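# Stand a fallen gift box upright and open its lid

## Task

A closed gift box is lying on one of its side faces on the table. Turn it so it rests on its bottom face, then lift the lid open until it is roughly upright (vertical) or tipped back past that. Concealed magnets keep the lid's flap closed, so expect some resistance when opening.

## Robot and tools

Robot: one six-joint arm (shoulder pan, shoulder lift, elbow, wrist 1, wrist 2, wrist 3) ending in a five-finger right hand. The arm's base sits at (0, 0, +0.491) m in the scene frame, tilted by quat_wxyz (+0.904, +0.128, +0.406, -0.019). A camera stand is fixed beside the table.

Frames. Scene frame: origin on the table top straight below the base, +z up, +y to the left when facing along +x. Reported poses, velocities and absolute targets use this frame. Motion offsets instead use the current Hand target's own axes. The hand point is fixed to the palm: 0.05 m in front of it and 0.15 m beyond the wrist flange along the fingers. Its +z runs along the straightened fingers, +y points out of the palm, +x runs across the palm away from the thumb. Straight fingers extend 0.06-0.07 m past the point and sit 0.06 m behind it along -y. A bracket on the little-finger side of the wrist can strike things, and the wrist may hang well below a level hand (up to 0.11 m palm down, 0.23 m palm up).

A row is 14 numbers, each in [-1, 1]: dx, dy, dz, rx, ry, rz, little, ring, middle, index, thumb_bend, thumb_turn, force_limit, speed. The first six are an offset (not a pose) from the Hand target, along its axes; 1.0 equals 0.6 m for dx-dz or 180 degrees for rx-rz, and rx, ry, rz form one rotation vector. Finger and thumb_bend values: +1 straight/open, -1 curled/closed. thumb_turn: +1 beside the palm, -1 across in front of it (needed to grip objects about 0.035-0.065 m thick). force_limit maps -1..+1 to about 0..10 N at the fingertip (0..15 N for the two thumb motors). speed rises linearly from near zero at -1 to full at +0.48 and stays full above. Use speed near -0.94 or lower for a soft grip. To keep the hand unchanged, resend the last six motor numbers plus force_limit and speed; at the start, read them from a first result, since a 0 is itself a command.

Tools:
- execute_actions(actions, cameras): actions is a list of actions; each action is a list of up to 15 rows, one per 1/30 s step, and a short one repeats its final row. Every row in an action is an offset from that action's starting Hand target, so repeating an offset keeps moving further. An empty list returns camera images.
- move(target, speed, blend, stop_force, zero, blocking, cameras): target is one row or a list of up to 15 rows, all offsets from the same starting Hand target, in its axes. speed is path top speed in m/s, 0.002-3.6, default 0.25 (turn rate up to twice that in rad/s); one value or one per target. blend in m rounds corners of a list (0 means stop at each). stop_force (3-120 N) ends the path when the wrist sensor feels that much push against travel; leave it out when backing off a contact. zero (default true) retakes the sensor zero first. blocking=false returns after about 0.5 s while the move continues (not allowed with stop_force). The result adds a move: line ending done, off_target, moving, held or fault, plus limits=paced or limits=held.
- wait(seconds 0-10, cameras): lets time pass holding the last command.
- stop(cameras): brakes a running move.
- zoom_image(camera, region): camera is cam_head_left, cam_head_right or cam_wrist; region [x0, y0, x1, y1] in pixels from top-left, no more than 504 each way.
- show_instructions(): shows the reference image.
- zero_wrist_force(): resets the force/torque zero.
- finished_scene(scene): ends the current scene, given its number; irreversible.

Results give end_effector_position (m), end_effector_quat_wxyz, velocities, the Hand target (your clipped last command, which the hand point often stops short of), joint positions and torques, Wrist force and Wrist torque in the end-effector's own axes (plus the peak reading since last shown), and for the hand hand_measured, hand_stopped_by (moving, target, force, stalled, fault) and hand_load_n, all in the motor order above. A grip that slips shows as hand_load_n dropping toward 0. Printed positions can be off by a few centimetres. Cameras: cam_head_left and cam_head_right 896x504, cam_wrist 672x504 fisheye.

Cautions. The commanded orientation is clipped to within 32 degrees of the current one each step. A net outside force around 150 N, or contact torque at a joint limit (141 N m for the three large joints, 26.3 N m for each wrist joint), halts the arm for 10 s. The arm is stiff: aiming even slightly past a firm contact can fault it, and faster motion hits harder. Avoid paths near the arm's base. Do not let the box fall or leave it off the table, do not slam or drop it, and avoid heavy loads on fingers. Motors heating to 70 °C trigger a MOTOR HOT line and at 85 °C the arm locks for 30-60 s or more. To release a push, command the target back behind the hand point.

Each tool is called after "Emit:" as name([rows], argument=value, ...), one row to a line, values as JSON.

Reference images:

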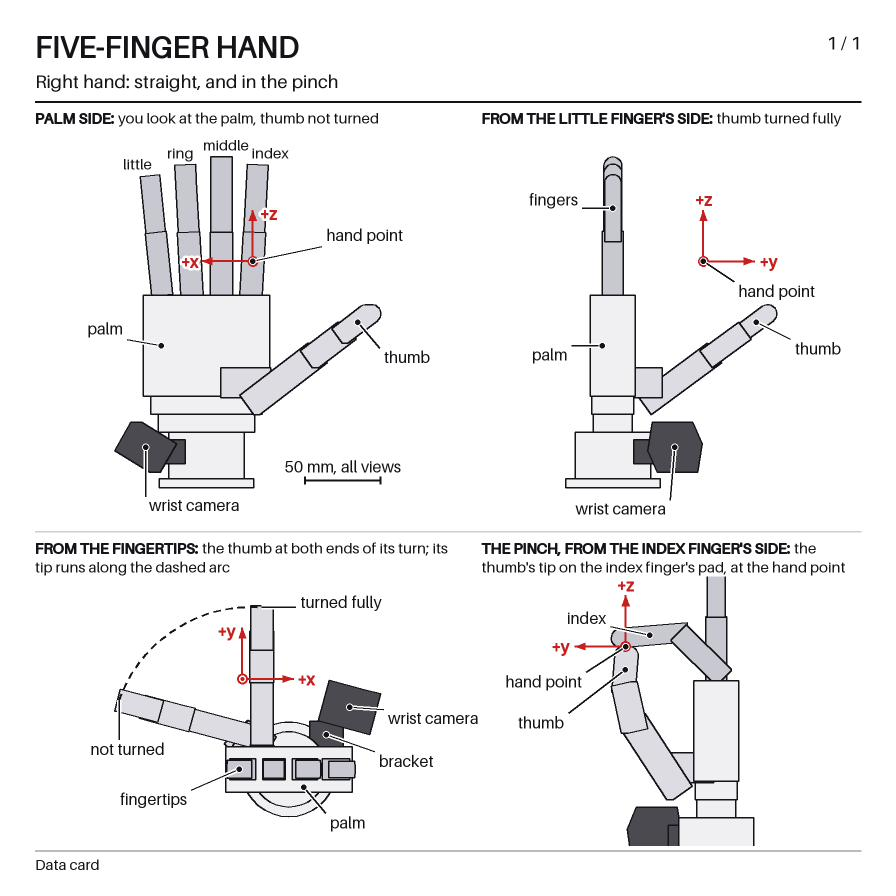

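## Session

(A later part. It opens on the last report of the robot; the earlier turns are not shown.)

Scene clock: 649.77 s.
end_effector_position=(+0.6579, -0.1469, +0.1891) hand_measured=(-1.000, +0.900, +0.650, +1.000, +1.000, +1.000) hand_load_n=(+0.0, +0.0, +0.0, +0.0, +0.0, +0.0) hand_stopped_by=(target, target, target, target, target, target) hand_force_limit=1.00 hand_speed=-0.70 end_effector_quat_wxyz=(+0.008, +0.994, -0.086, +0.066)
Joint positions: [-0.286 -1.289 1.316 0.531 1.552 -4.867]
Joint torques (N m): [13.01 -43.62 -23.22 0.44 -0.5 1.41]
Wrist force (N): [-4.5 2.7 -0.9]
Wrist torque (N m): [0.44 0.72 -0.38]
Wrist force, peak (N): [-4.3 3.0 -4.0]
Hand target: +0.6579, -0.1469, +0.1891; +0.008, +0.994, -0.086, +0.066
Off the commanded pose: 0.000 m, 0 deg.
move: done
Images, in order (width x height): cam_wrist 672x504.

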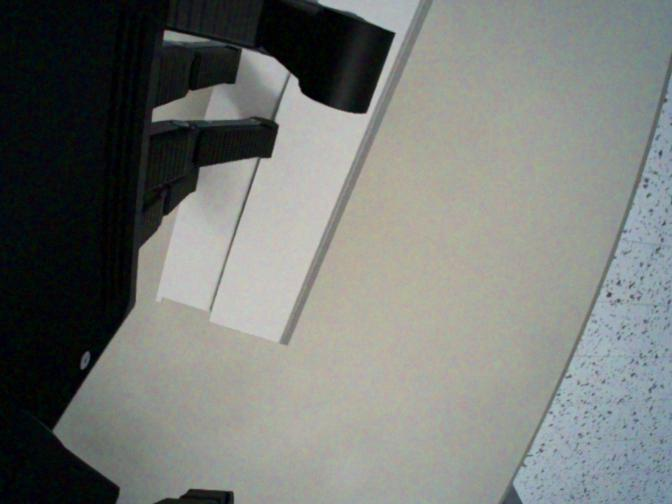

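Emit:
move([
  [0.002,0,-0.015,0,0,0,-1,0.9,0.65,1,1,1,1,0.0],
  [0.002,0.0067,-0.015,0,-0.005,0,-1,0.9,0.93,1,1,1,1,0.0],
])

Emit:
move(target=[-0.0048,0,0.04,0,0,0,-1,0.9,0.93,1,1,1,1,0.0], speed=0.01, stop_force=18, cameras=["cam_wrist"])

Emit:
zoom_image(camera="cam_wrist", region=[120, 0, 372, 252])

Scene clock: 672.60 s.
end_effector_position=(+0.6572, -0.1509, +0.1982) hand_measured=(-1.000, +0.900, +0.930, +1.000, +1.000, +1.000) hand_load_n=(+0.0, +0.0, +0.0, +0.0, +0.0, +0.0) hand_stopped_by=(target, target, target, target, target, target) hand_force_limit=1.00 hand_speed=0.00 end_effector_quat_wxyz=(+0.007, +0.995, -0.086, +0.058)
Joint positions: [-0.294 -1.299 1.307 0.565 1.549 -4.872]
Joint torques (N m): [3.57 -44.57 -23.02 4.03 -1.36 -2.21]
Wrist force (N): [-4.6 3.1 -0.7]
Wrist torque (N m): [0.49 0.75 -0.26]
Wrist force, peak (N): [-5.0 3.2 -0.9]
Hand target: +0.6572, -0.1509, +0.1982; +0.007, +0.995, -0.086, +0.058
Off the commanded pose: 0.000 m, 0 deg.
move: done

Scene clock: 674.57 s.
end_effector_position=(+0.6572, -0.1509, +0.1901) hand_measured=(-1.000, +0.900, +0.930, +1.000, +1.000, +1.000) hand_load_n=(+0.0, +0.0, -0.5, +0.0, +0.0, +0.0) hand_stopped_by=(target, target, target, target, target, target) hand_force_limit=1.00 hand_speed=0.00 end_effector_quat_wxyz=(+0.007, +0.995, -0.086, +0.058)
Joint positions: [-0.294 -1.283 1.3 0.557 1.549 -4.872]
Joint torques (N m): [9.81 -45.66 5.53 1.9 1.64 -0.86]
Wrist force (N): [-3.4 1.7 -20.3]
Wrist torque (N m): [1.56 1.16 -0.25]
Wrist force, peak (N): [-3.2 0.8 -28.1]
Hand target: +0.6572, -0.1509, +0.1901; +0.007, +0.995, -0.086, +0.058 (not the last commanded pose)
Off the commanded pose: 0.016 m, 0 deg.
move: contact
Images, in order (width x height): cam_wrist 672x504.

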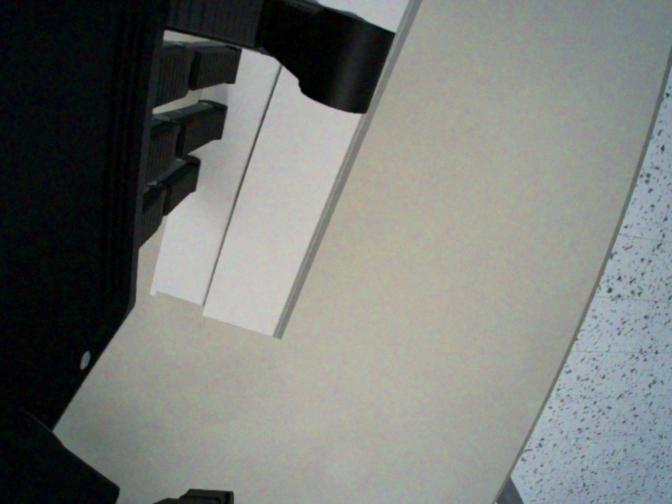

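Scaled by 2.000 from the camera's 672x504 image, which has a finer 960x720 frame.

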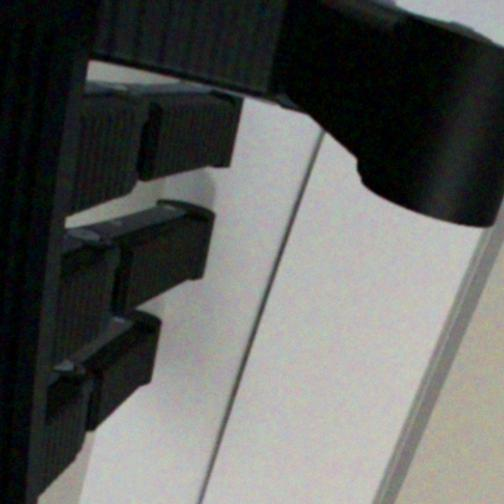

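Emit:
move([
  [0.001,0,-0.012,0,0,0,-1,0.9,0.93,1,1,1,1,0.0],
  [0.001,0.015,-0.012,0,0,0,-1,0.9,0.93,1,1,1,1,0.0],
])

Emit:
move(target=[-0.0044,0,0.04,0,0,0,-1,0.9,0.93,1,1,1,1,0.0], speed=0.01, stop_force=20, cameras=["cam_wrist"])

Emit:
zoom_image(camera="cam_wrist", region=[120, 0, 372, 252])

Emit:
move(target=[0,0,0,0,0,0,-1,0.9,0.7,1,1,1,1,-0.7], speed=0.01, cameras=["cam_wrist","cam_head_left"])

Emit:
zoom_image(camera="cam_wrist", region=[120, 0, 372, 252])

Scene clock: 681.53 s.
end_effector_position=(+0.6554, -0.1596, +0.1973) hand_measured=(-1.000, +0.900, +0.930, +1.000, +1.000, +1.000) hand_load_n=(+0.0, +0.0, +0.0, +0.0, +0.0, +0.0) hand_stopped_by=(target, target, target, target, target, target) hand_force_limit=1.00 hand_speed=0.00 end_effector_quat_wxyz=(+0.007, +0.995, -0.086, +0.058)
Joint positions: [-0.313 -1.301 1.309 0.566 1.532 -4.882]
Joint torques (N m): [1.8 -56 0.85 3.89 -1.93 -2.28]
Wrist force (N): [-4.8 2.9 -0.6]
Wrist torque (N m): [0.46 0.77 -0.29]
Wrist force, peak (N): [-3.6 1.5 -20.4]
Hand target: +0.6554, -0.1597, +0.1973; +0.007, +0.995, -0.086, +0.058
Off the commanded pose: 0.000 m, 0 deg.
move: done

Scene clock: 683.43 s.
end_effector_position=(+0.6555, -0.1598, +0.1900) hand_measured=(-1.000, +0.900, +0.930, +1.000, +1.000, +1.000) hand_load_n=(+0.0, +0.0, -2.0, +0.0, +0.0, +0.0) hand_stopped_by=(target, target, target, target, target, target) hand_force_limit=1.00 hand_speed=0.00 end_effector_quat_wxyz=(+0.007, +0.995, -0.086, +0.058)
Joint positions: [-0.313 -1.287 1.303 0.558 1.532 -4.882]
Joint torques (N m): [0.54 -44.38 5.49 1.56 -0.8 -1.96]
Wrist force (N): [-3.5 2.4 -21.9]
Wrist torque (N m): [1.63 1.16 -0.24]
Wrist force, peak (N): [-3.7 1.7 -29.7]
Hand target: +0.6555, -0.1598, +0.1900; +0.007, +0.995, -0.086, +0.058 (not the last commanded pose)
Off the commanded pose: 0.017 m, 0 deg.
move: contact
Images, in order (width x height): cam_wrist 672x504.

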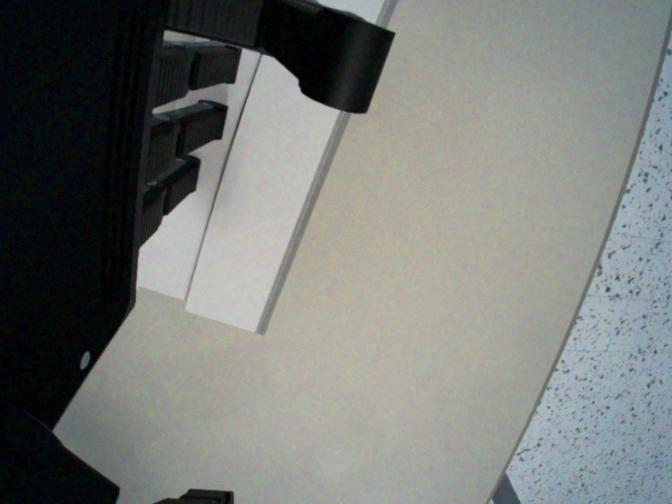

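Scaled by 2.000 from the camera's 672x504 image, which has a finer 960x720 frame.

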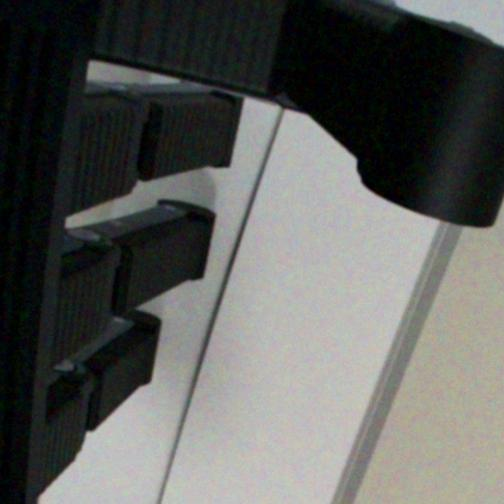

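Scene clock: 684.00 s.
end_effector_position=(+0.6555, -0.1598, +0.1900) hand_measured=(-1.000, +0.900, +0.700, +1.000, +1.000, +1.000) hand_load_n=(+0.0, -0.5, +0.0, +0.0, +0.0, +0.0) hand_stopped_by=(target, target, target, target, target, target) hand_force_limit=1.00 hand_speed=-0.70 end_effector_quat_wxyz=(+0.007, +0.995, -0.086, +0.058)
Joint positions: [-0.313 -1.287 1.303 0.558 1.532 -4.882]
Joint torques (N m): [2.99 -45.68 -2.32 1.36 1.97 -2.11]
Wrist force (N): [-4.6 2.9 -1.1]
Wrist torque (N m): [0.48 0.75 -0.28]
Wrist force, peak (N): [-3.9 2.3 -21.8]
Hand target: +0.6555, -0.1598, +0.1900; +0.007, +0.995, -0.086, +0.058
Off the commanded pose: 0.000 m, 0 deg.
move: done
Images, in order (width x height): cam_head_left 896x504, cam_wrist 672x504.

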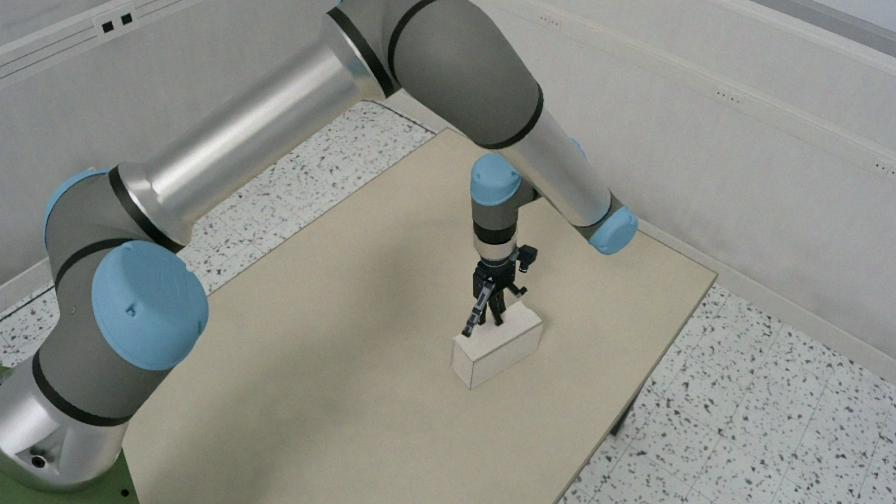

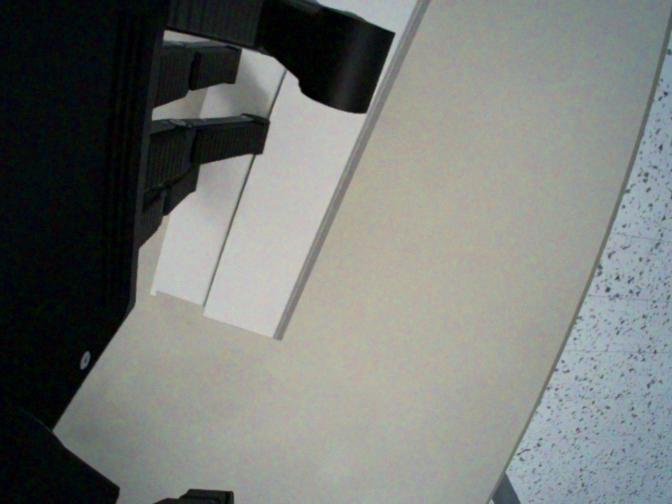

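Scaled by 2.000 from the camera's 672x504 image, which has a finer 960x720 frame.

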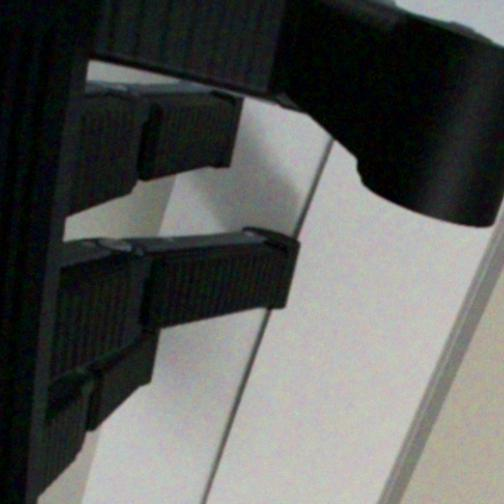

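Emit:
move([
  [0.005,0,-0.08,0,0,0,-1,1,1,1,1,1,1,0.0],
  [0.005,-0.075,-0.08,-0.178,-0.037,0,-1,0.9,1,0.9,1,1,1,0.0],
], cameras=["cam_wrist","cam_head_left"])

Emit:
zoom_image(camera="cam_wrist", region=[120, 0, 372, 252])

Scene clock: 711.40 s.
end_effector_position=(+0.6606, -0.1148, +0.2378) hand_measured=(-1.000, +0.900, +1.000, +0.900, +1.000, +1.000) hand_load_n=(+0.0, +0.0, +0.0, +0.0, +0.0, +0.0) hand_stopped_by=(target, target, target, target, target, target) hand_force_limit=1.00 hand_speed=0.00 end_effector_quat_wxyz=(+0.276, +0.956, -0.099, -0.025)
Joint positions: [0.018 -1.016 0.97 0.805 2.363 -4.614]
Joint torques (N m): [26.16 -44.71 -23.79 4.23 3.04 2.24]
Wrist force (N): [-4.8 3.3 -0.2]
Wrist torque (N m): [0.48 0.75 -0.32]
Wrist force, peak (N): [-4.9 3.8 -0.9]
Hand target: +0.6606, -0.1148, +0.2378; +0.276, +0.956, -0.099, -0.025
Off the commanded pose: 0.000 m, 0 deg.
move: done
Images, in order (width x height): cam_head_left 896x504, cam_wrist 672x504.

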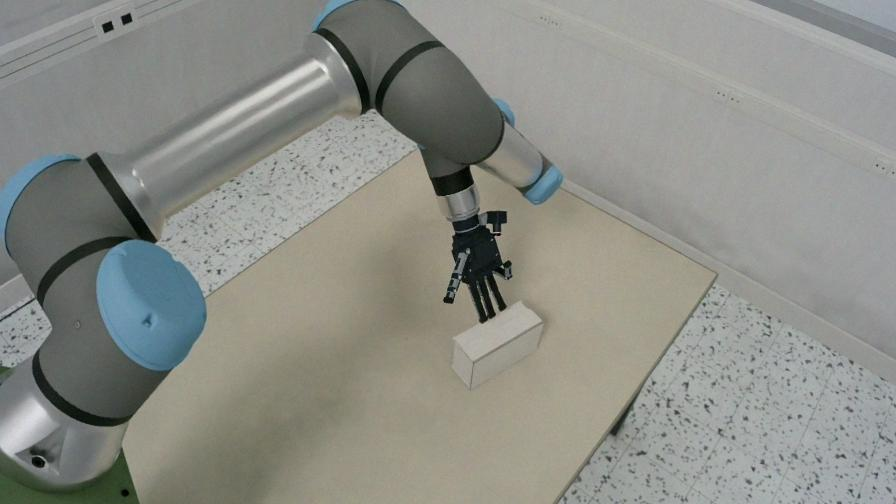

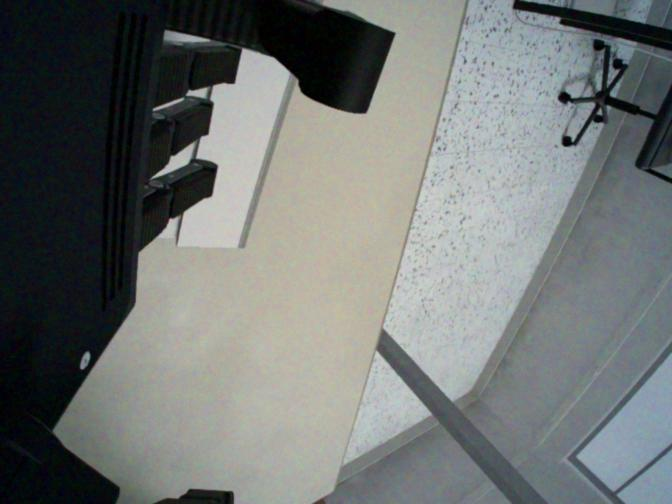

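Scaled by 2.000 from the camera's 672x504 image, which has a finer 960x720 frame.

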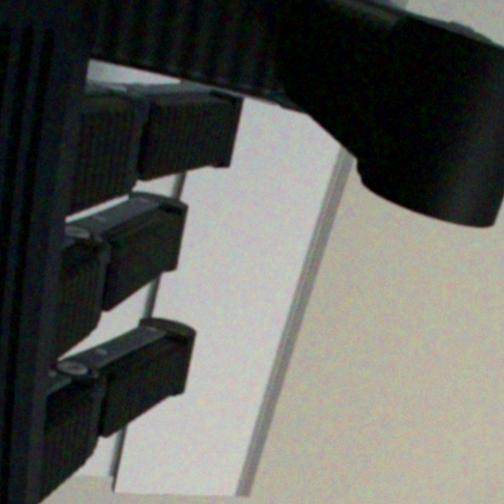

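Emit:
move(target=[0,0.0075,0.0118,0,0,0,-1,0.9,1,0.9,1,1,1,0.0], cameras=["cam_wrist","cam_head_left","cam_head_right"])

Emit:
zoom_image(camera="cam_head_left", region=[440, 290, 560, 400])

Emit:
zoom_image(camera="cam_head_right", region=[430, 280, 560, 400])

Emit:
zoom_image(camera="cam_wrist", region=[120, 0, 372, 252])

Scene clock: 723.27 s.
end_effector_position=(+0.6592, -0.1221, +0.2343) hand_measured=(-1.000, +0.900, +1.000, +0.900, +1.000, +1.000) hand_load_n=(+0.5, +0.0, +0.0, +0.0, +0.0, +0.5) hand_stopped_by=(target, target, target, target, target, target) hand_force_limit=1.00 hand_speed=0.00 end_effector_quat_wxyz=(+0.276, +0.956, -0.099, -0.025)
Joint positions: [0.003 -1.021 0.98 0.79 2.352 -4.628]
Joint torques (N m): [10.35 -59.7 1.31 0.96 -1.29 -2.73]
Wrist force (N): [-4.6 3.5 -0.1]
Wrist torque (N m): [0.51 0.72 -0.20]
Wrist force, peak (N): [-5.0 3.7 -0.3]
Hand target: +0.6591, -0.1222, +0.2342; +0.276, +0.956, -0.099, -0.025
Off the commanded pose: 0.000 m, 0 deg.
move: done

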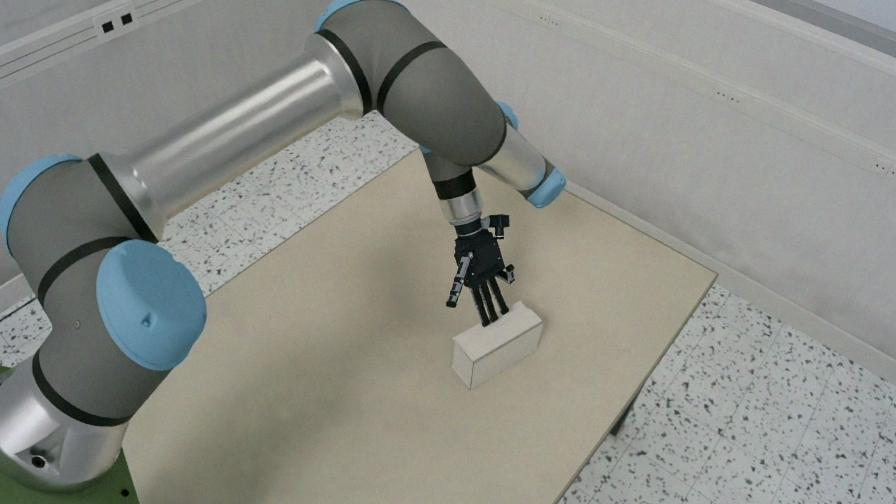

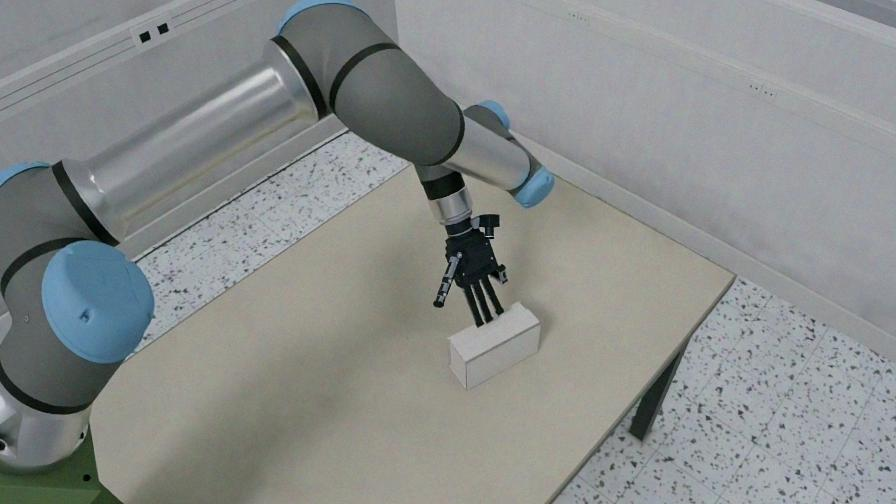

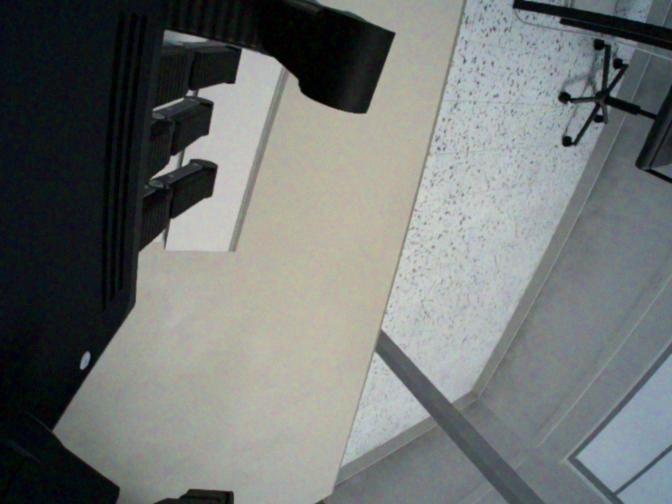

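Scaled by 4.200.

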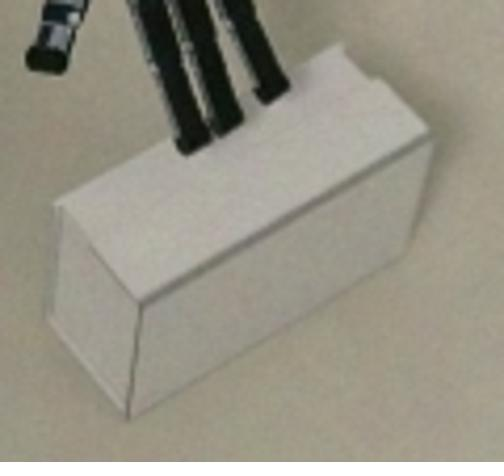

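Scaled by 3.877.

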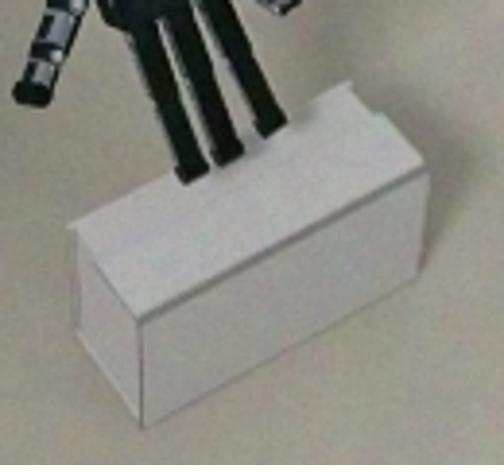

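Scaled by 2.000 from the camera's 672x504 image, which has a finer 960x720 frame.

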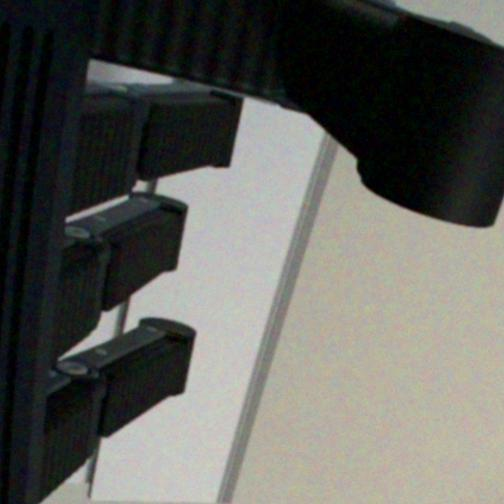

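Emit:
move(target=[0,-0.0177,0.0125,0,0,0,-1,0.9,1,0.9,1,1,1,0.0])

Emit:
move(target=[0,-0.0265,0.0424,0,0,0,-1,0.9,1,0.9,1,1,1,0.0], speed=0.015, stop_force=4, cameras=["cam_wrist","cam_head_left","cam_head_right"])

Emit:
zoom_image(camera="cam_head_left", region=[440, 290, 560, 400])

Emit:
zoom_image(camera="cam_head_right", region=[430, 280, 560, 400])

Emit:
zoom_image(camera="cam_wrist", region=[120, 0, 372, 252])

Scene clock: 737.23 s.
end_effector_position=(+0.6602, -0.1174, +0.2223) hand_measured=(-1.000, +0.900, +1.000, +0.900, +1.000, +1.000) hand_load_n=(+0.0, +0.0, +0.0, +0.0, +0.0, +0.0) hand_stopped_by=(target, target, target, target, target, target) hand_force_limit=1.00 hand_speed=0.00 end_effector_quat_wxyz=(+0.276, +0.956, -0.099, -0.025)
Joint positions: [0.007 -0.991 0.955 0.788 2.355 -4.625]
Joint torques (N m): [26.6 -47.04 -25.8 4 3.13 2.39]
Wrist force (N): [-4.8 3.2 -0.3]
Wrist torque (N m): [0.47 0.75 -0.33]
Wrist force, peak (N): [-5.1 3.4 -0.3]
Hand target: +0.6602, -0.1174, +0.2222; +0.276, +0.956, -0.099, -0.025
Off the commanded pose: 0.000 m, 0 deg.
move: done

Scene clock: 739.13 s.
end_effector_position=(+0.6603, -0.1174, +0.2116) hand_measured=(-1.000, +0.900, +1.000, +0.900, +1.000, +1.000) hand_load_n=(+0.0, +0.0, -3.5, +0.0, +0.0, +0.0) hand_stopped_by=(target, target, target, target, target, target) hand_force_limit=1.00 hand_speed=0.00 end_effector_quat_wxyz=(+0.276, +0.956, -0.099, -0.025)
Joint positions: [0.003 -0.971 0.939 0.781 2.352 -4.629]
Joint torques (N m): [28.82 -58.55 1.95 4.11 2.4 2.36]
Wrist force (N): [-4.2 6.0 -2.0]
Wrist torque (N m): [0.53 0.78 -0.14]
Wrist force, peak (N): [-4.8 7.9 -10.5]
Hand target: +0.6603, -0.1174, +0.2116; +0.276, +0.956, -0.099, -0.025 (not the last commanded pose)
Off the commanded pose: 0.019 m, 0 deg.
move: contact

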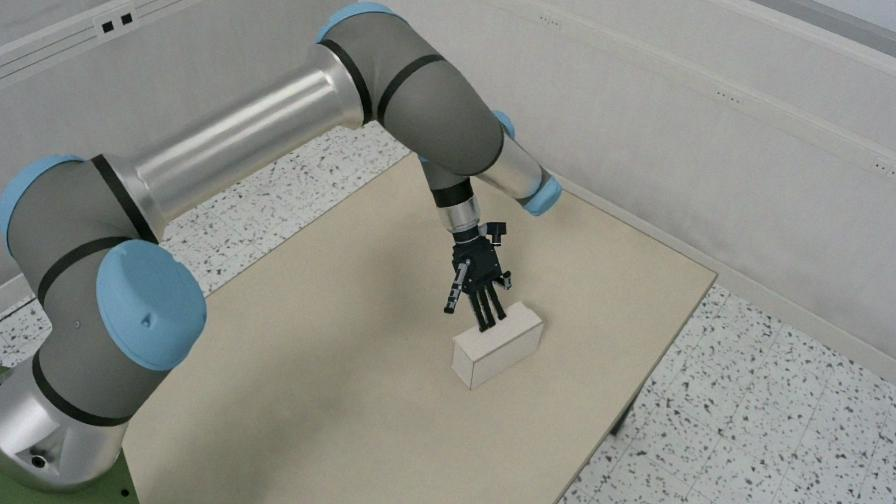

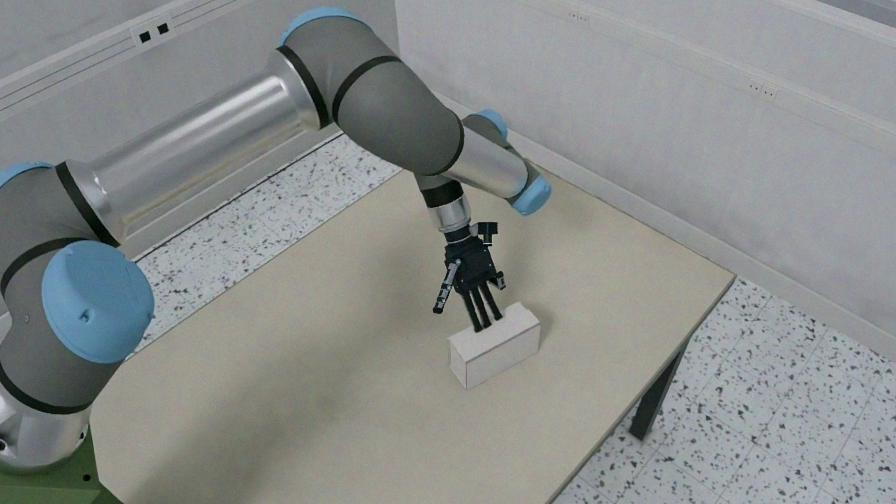

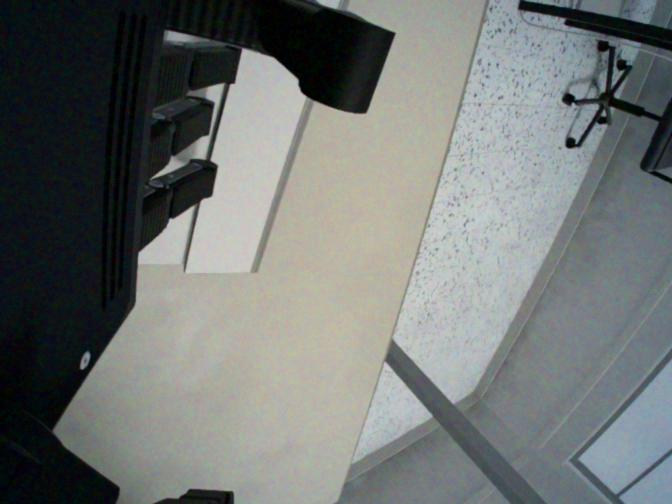

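Scaled by 4.200.

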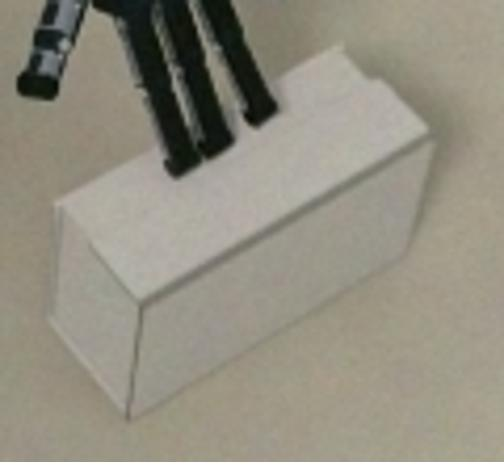

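Scaled by 3.877.

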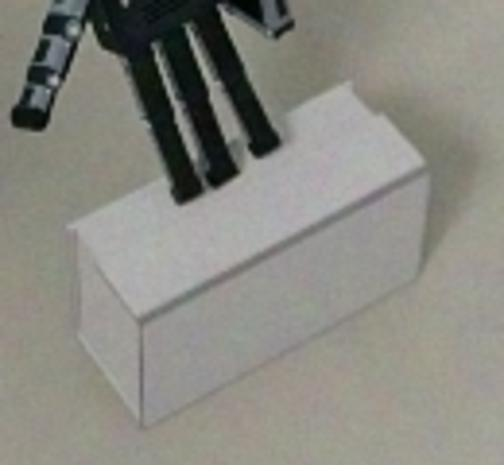

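Scaled by 2.000 from the camera's 672x504 image, which has a finer 960x720 frame.

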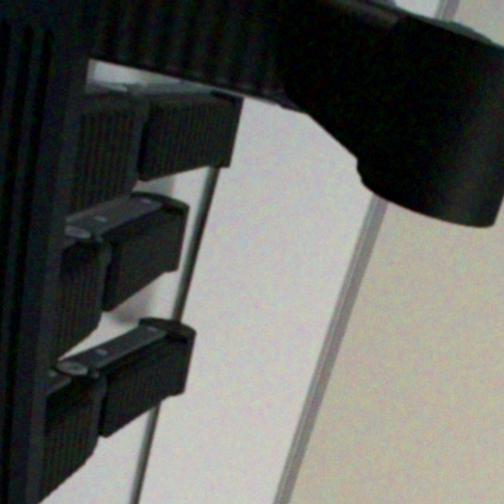

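Emit:
move(target=[0,-0.0055,-0.0132,0,0,0,-1,0.9,1,0.9,1,1,1,0.0])

Emit:
move(target=[0,-0.0265,0.0424,0,0,0,-1,0.9,1,0.9,1,1,1,0.0], speed=0.01, stop_force=8)

Emit:
move(target=[0,0,0,0,0,0,-1,0.7,1,0.7,1,1,1,-0.7], speed=0.02, cameras=["cam_wrist","cam_head_left","cam_head_right"])

Emit:
zoom_image(camera="cam_head_left", region=[440, 290, 560, 400])

Emit:
zoom_image(camera="cam_head_right", region=[430, 280, 560, 400])

Emit:
zoom_image(camera="cam_wrist", region=[120, 0, 372, 252])

Scene clock: 745.40 s.
end_effector_position=(+0.6617, -0.1106, +0.2165) hand_measured=(-1.000, +0.900, +1.000, +0.900, +1.000, +1.000) hand_load_n=(+0.0, +0.0, -0.5, +0.0, +0.0, +0.0) hand_stopped_by=(target, target, target, target, target, target) hand_force_limit=1.00 hand_speed=0.00 end_effector_quat_wxyz=(+0.276, +0.956, -0.099, -0.025)
Joint positions: [0.017 -0.97 0.933 0.796 2.362 -4.615]
Joint torques (N m): [27.6 -44.68 -23.82 3.74 3.38 2.24]
Wrist force (N): [-4.9 3.5 -0.4]
Wrist torque (N m): [0.52 0.78 -0.33]
Wrist force, peak (N): [-4.5 6.3 -1.9]
Hand target: +0.6617, -0.1105, +0.2166; +0.276, +0.956, -0.099, -0.025
Off the commanded pose: 0.000 m, 0 deg.
move: done

Scene clock: 747.17 s.
end_effector_position=(+0.6617, -0.1105, +0.2113) hand_measured=(-1.000, +0.900, +1.000, +0.900, +1.000, +1.000) hand_load_n=(+0.0, +0.0, -4.0, +0.0, +0.0, +0.0) hand_stopped_by=(target, target, target, target, target, target) hand_force_limit=1.00 hand_speed=0.00 end_effector_quat_wxyz=(+0.276, +0.956, -0.099, -0.025)
Joint positions: [0.015 -0.96 0.925 0.793 2.361 -4.617]
Joint torques (N m): [28 -55.34 2.51 3.57 1.77 2.32]
Wrist force (N): [-4.3 7.2 -7.0]
Wrist torque (N m): [0.78 0.95 -0.13]
Wrist force, peak (N): [-5.4 7.6 -12.7]
Hand target: +0.6617, -0.1105, +0.2113; +0.276, +0.956, -0.099, -0.025 (not the last commanded pose)
Off the commanded pose: 0.025 m, 0 deg.
move: contact

Scene clock: 747.70 s.
end_effector_position=(+0.6617, -0.1105, +0.2114) hand_measured=(-1.000, +0.700, +1.000, +0.700, +1.000, +1.000) hand_load_n=(+0.0, +0.0, -4.5, +0.0, +0.0, +0.0) hand_stopped_by=(target, target, target, target, target, target) hand_force_limit=1.00 hand_speed=-0.70 end_effector_quat_wxyz=(+0.276, +0.956, -0.099, -0.025)
Joint positions: [0.015 -0.96 0.925 0.793 2.361 -4.617]
Joint torques (N m): [26.48 -55.14 1.29 3.22 1.61 2.45]
Wrist force (N): [-4.3 7.1 -6.6]
Wrist torque (N m): [0.76 0.97 -0.13]
Wrist force, peak (N): [-4.3 7.3 -6.9]
Hand target: +0.6617, -0.1105, +0.2113; +0.276, +0.956, -0.099, -0.025
Off the commanded pose: 0.000 m, 0 deg.
move: done

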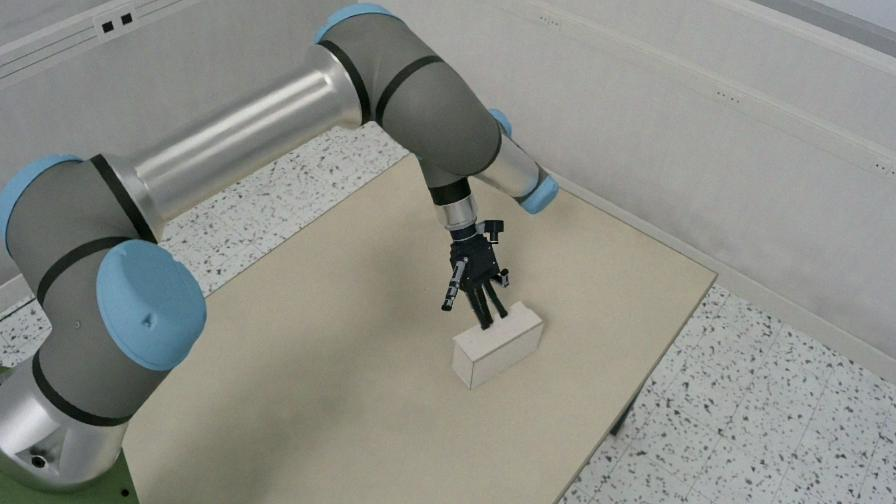

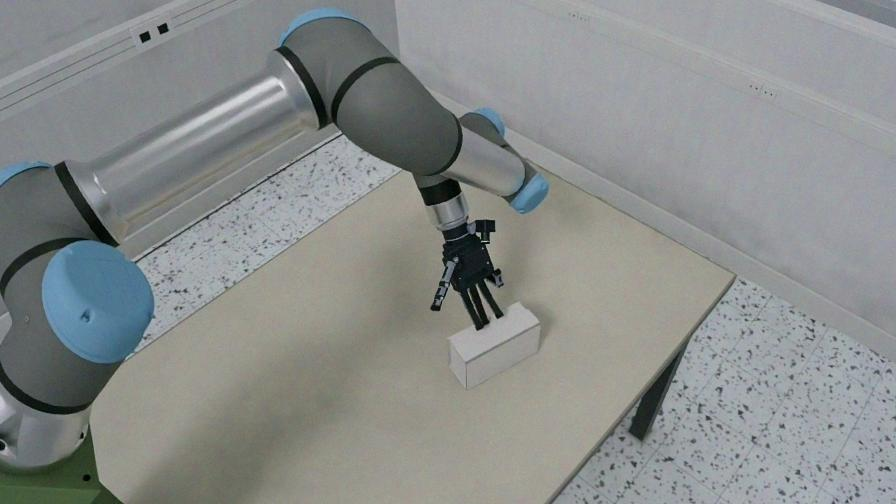

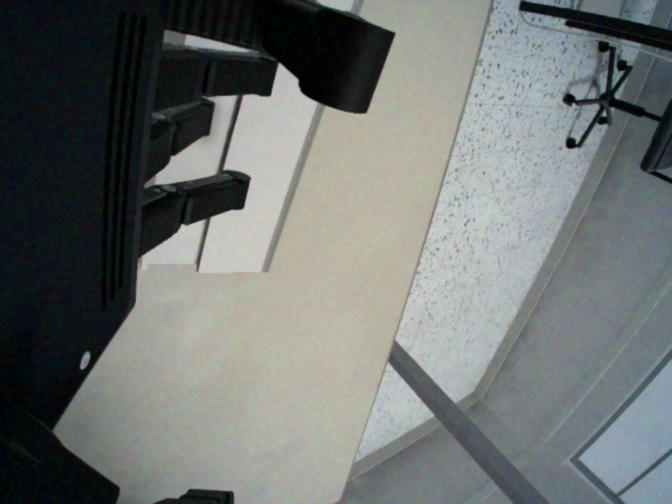

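Scaled by 4.200.

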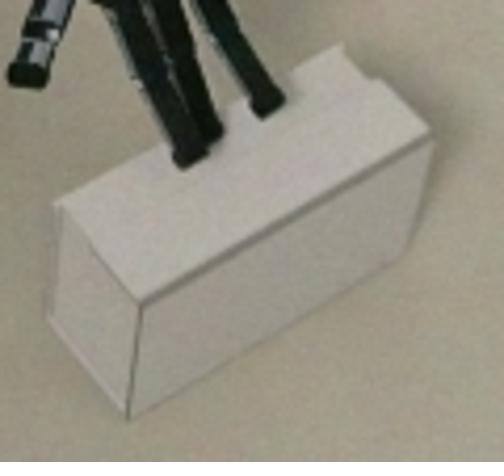

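Scaled by 3.877.

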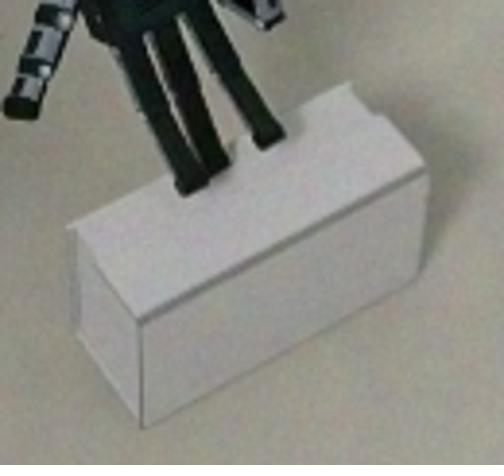

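Scaled by 2.000 from the camera's 672x504 image, which has a finer 960x720 frame.

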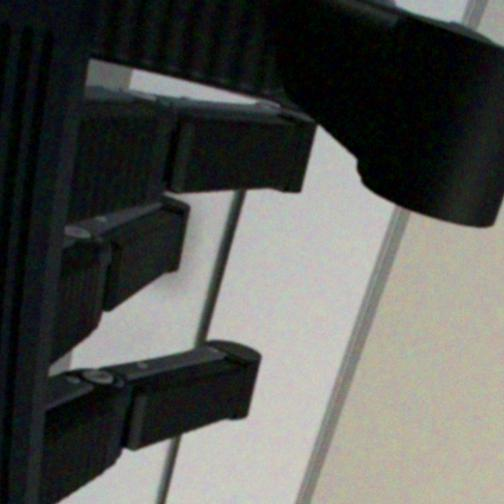

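Emit:
move(target=[0,0,0,0,0,0,-1,0.45,1,0.45,1,1,1,-0.8], speed=0.02, cameras=["cam_wrist","cam_head_right"])

Emit:
zoom_image(camera="cam_head_right", region=[430, 280, 560, 400])

Emit:
zoom_image(camera="cam_wrist", region=[120, 0, 372, 252])

Scene clock: 753.40 s.
end_effector_position=(+0.6617, -0.1105, +0.2114) hand_measured=(-1.000, +0.450, +1.000, +0.450, +1.000, +1.000) hand_load_n=(+0.0, +0.0, -4.5, +0.0, +0.0, +0.0) hand_stopped_by=(target, target, target, target, target, target) hand_force_limit=1.00 hand_speed=-0.80 end_effector_quat_wxyz=(+0.276, +0.956, -0.099, -0.025)
Joint positions: [0.015 -0.96 0.925 0.793 2.361 -4.617]
Joint torques (N m): [26.54 -54.84 -3.56 1.65 0.61 1.99]
Wrist force (N): [-4.2 6.9 -6.5]
Wrist torque (N m): [0.77 0.92 -0.11]
Wrist force, peak (N): [-4.0 7.4 -6.9]
Hand target: +0.6617, -0.1105, +0.2113; +0.276, +0.956, -0.099, -0.025
Off the commanded pose: 0.000 m, 0 deg.
move: done
Images, in order (width x height): cam_head_right 896x504, cam_wrist 672x504.

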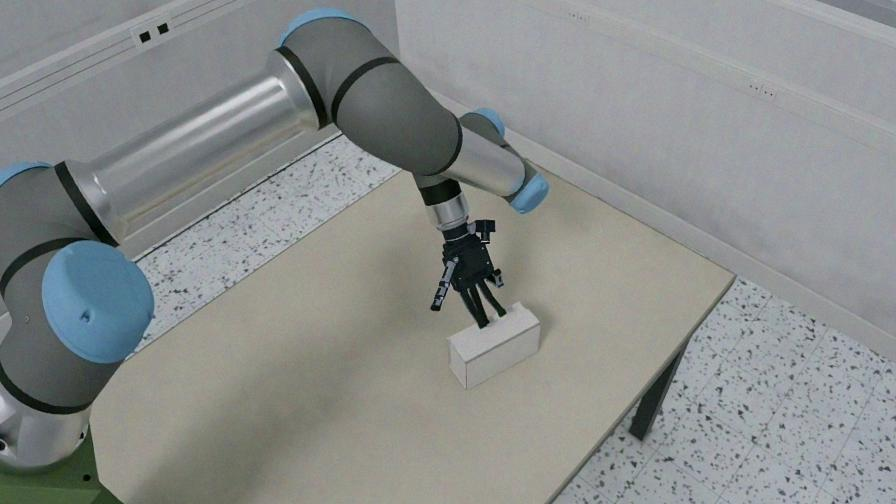

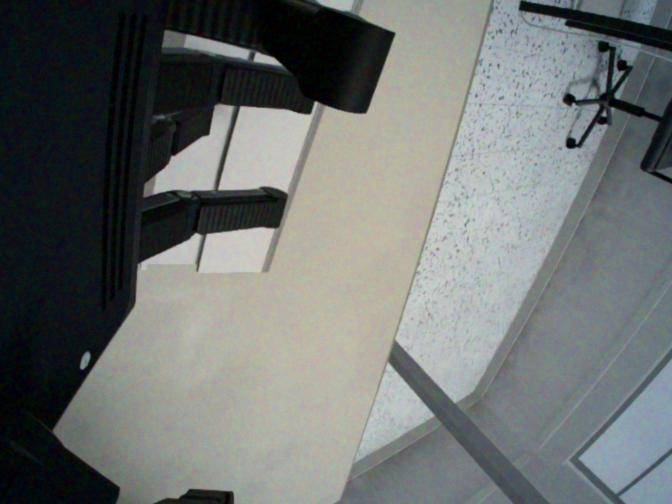

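Scaled by 3.877.

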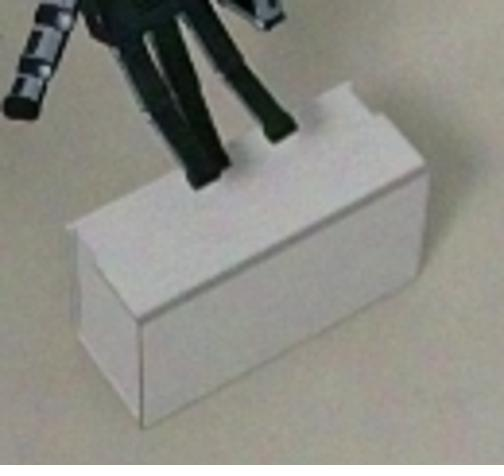

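Scaled by 2.000 from the camera's 672x504 image, which has a finer 960x720 frame.

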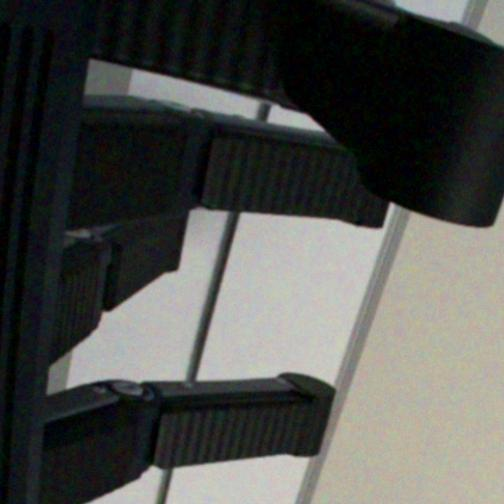

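Emit:
move([
  [0,0.044,-0.071,0,0,0,-1,0.9,1,0.9,1,1,1,0.0],
  [0,0.0785,0.0884,0.4,0,0,-1,0.85,1,0.85,1,1,1,0.0],
], cameras=["cam_wrist","cam_head_left","cam_head_right"])

Emit:
zoom_image(camera="cam_head_right", region=[430, 280, 560, 400])

Emit:
zoom_image(camera="cam_wrist", region=[120, 0, 372, 252])

Scene clock: 773.97 s.
end_effector_position=(+0.6481, -0.1773, +0.1916) hand_measured=(-1.000, +0.850, +1.000, +0.850, +1.000, +1.000) hand_load_n=(+0.0, +0.0, +0.0, +0.0, +0.0, +0.0) hand_stopped_by=(target, target, target, target, target, target) hand_force_limit=1.00 hand_speed=0.00 end_effector_quat_wxyz=(-0.338, +0.936, -0.094, +0.038)
Joint positions: [-0.683 -1.101 1.082 1.151 0.647 -5.346]
Joint torques (N m): [-9.35 -42.53 -23.9 4.44 -3.01 -1.97]
Wrist force (N): [-5.0 2.2 -0.1]
Wrist torque (N m): [0.31 0.73 -0.36]
Wrist force, peak (N): [-4.3 7.4 -6.9]
Hand target: +0.6481, -0.1773, +0.1916; -0.338, +0.936, -0.094, +0.038
Off the commanded pose: 0.000 m, 0 deg.
move: done

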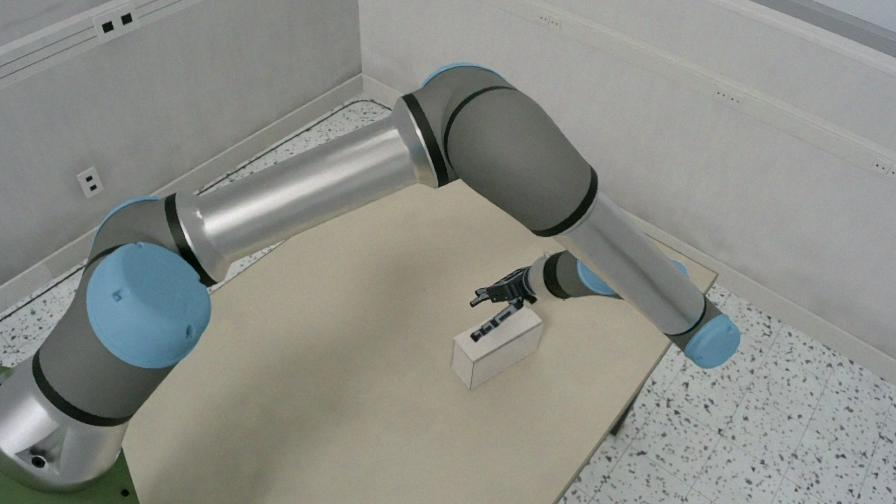

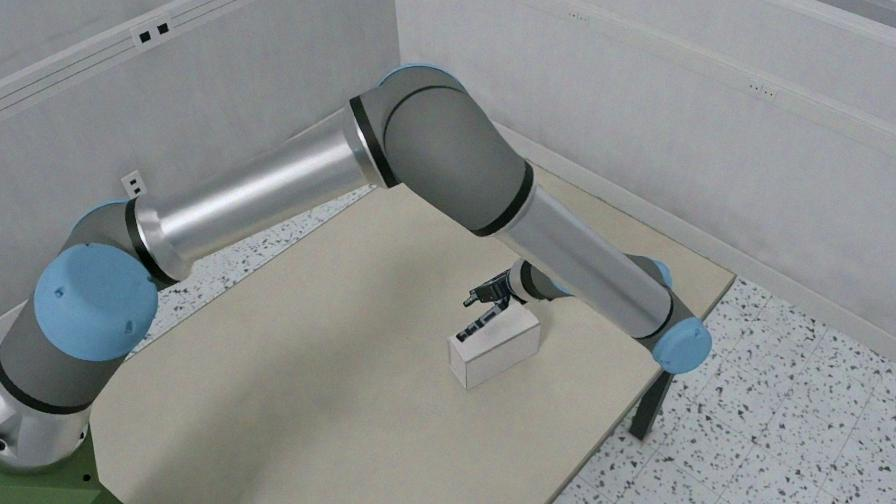

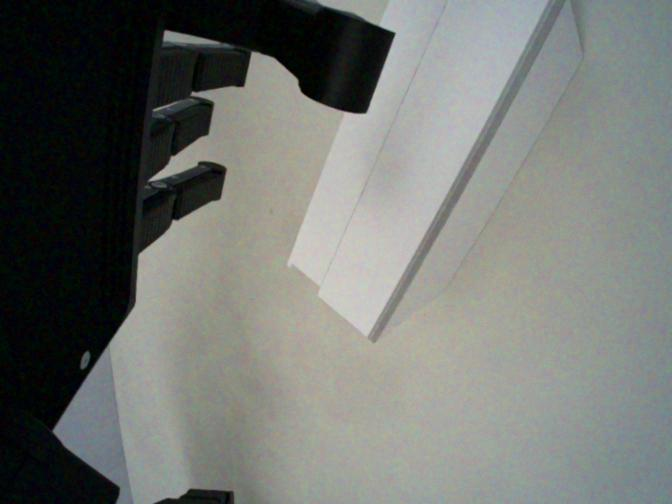

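Scaled by 3.877.

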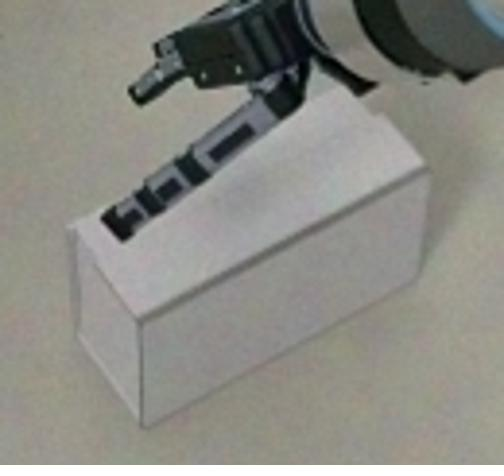

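Scaled by 2.000 from the camera's 672x504 image, which has a finer 960x720 frame.

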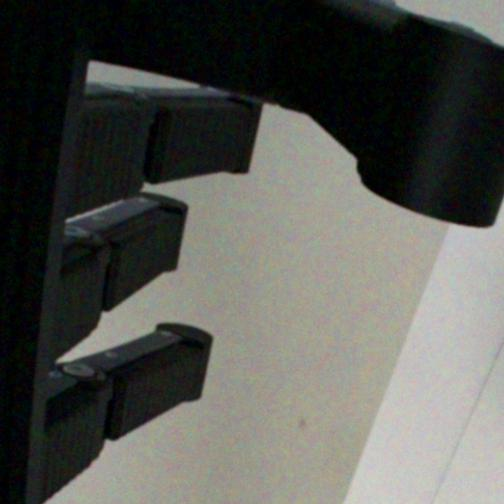

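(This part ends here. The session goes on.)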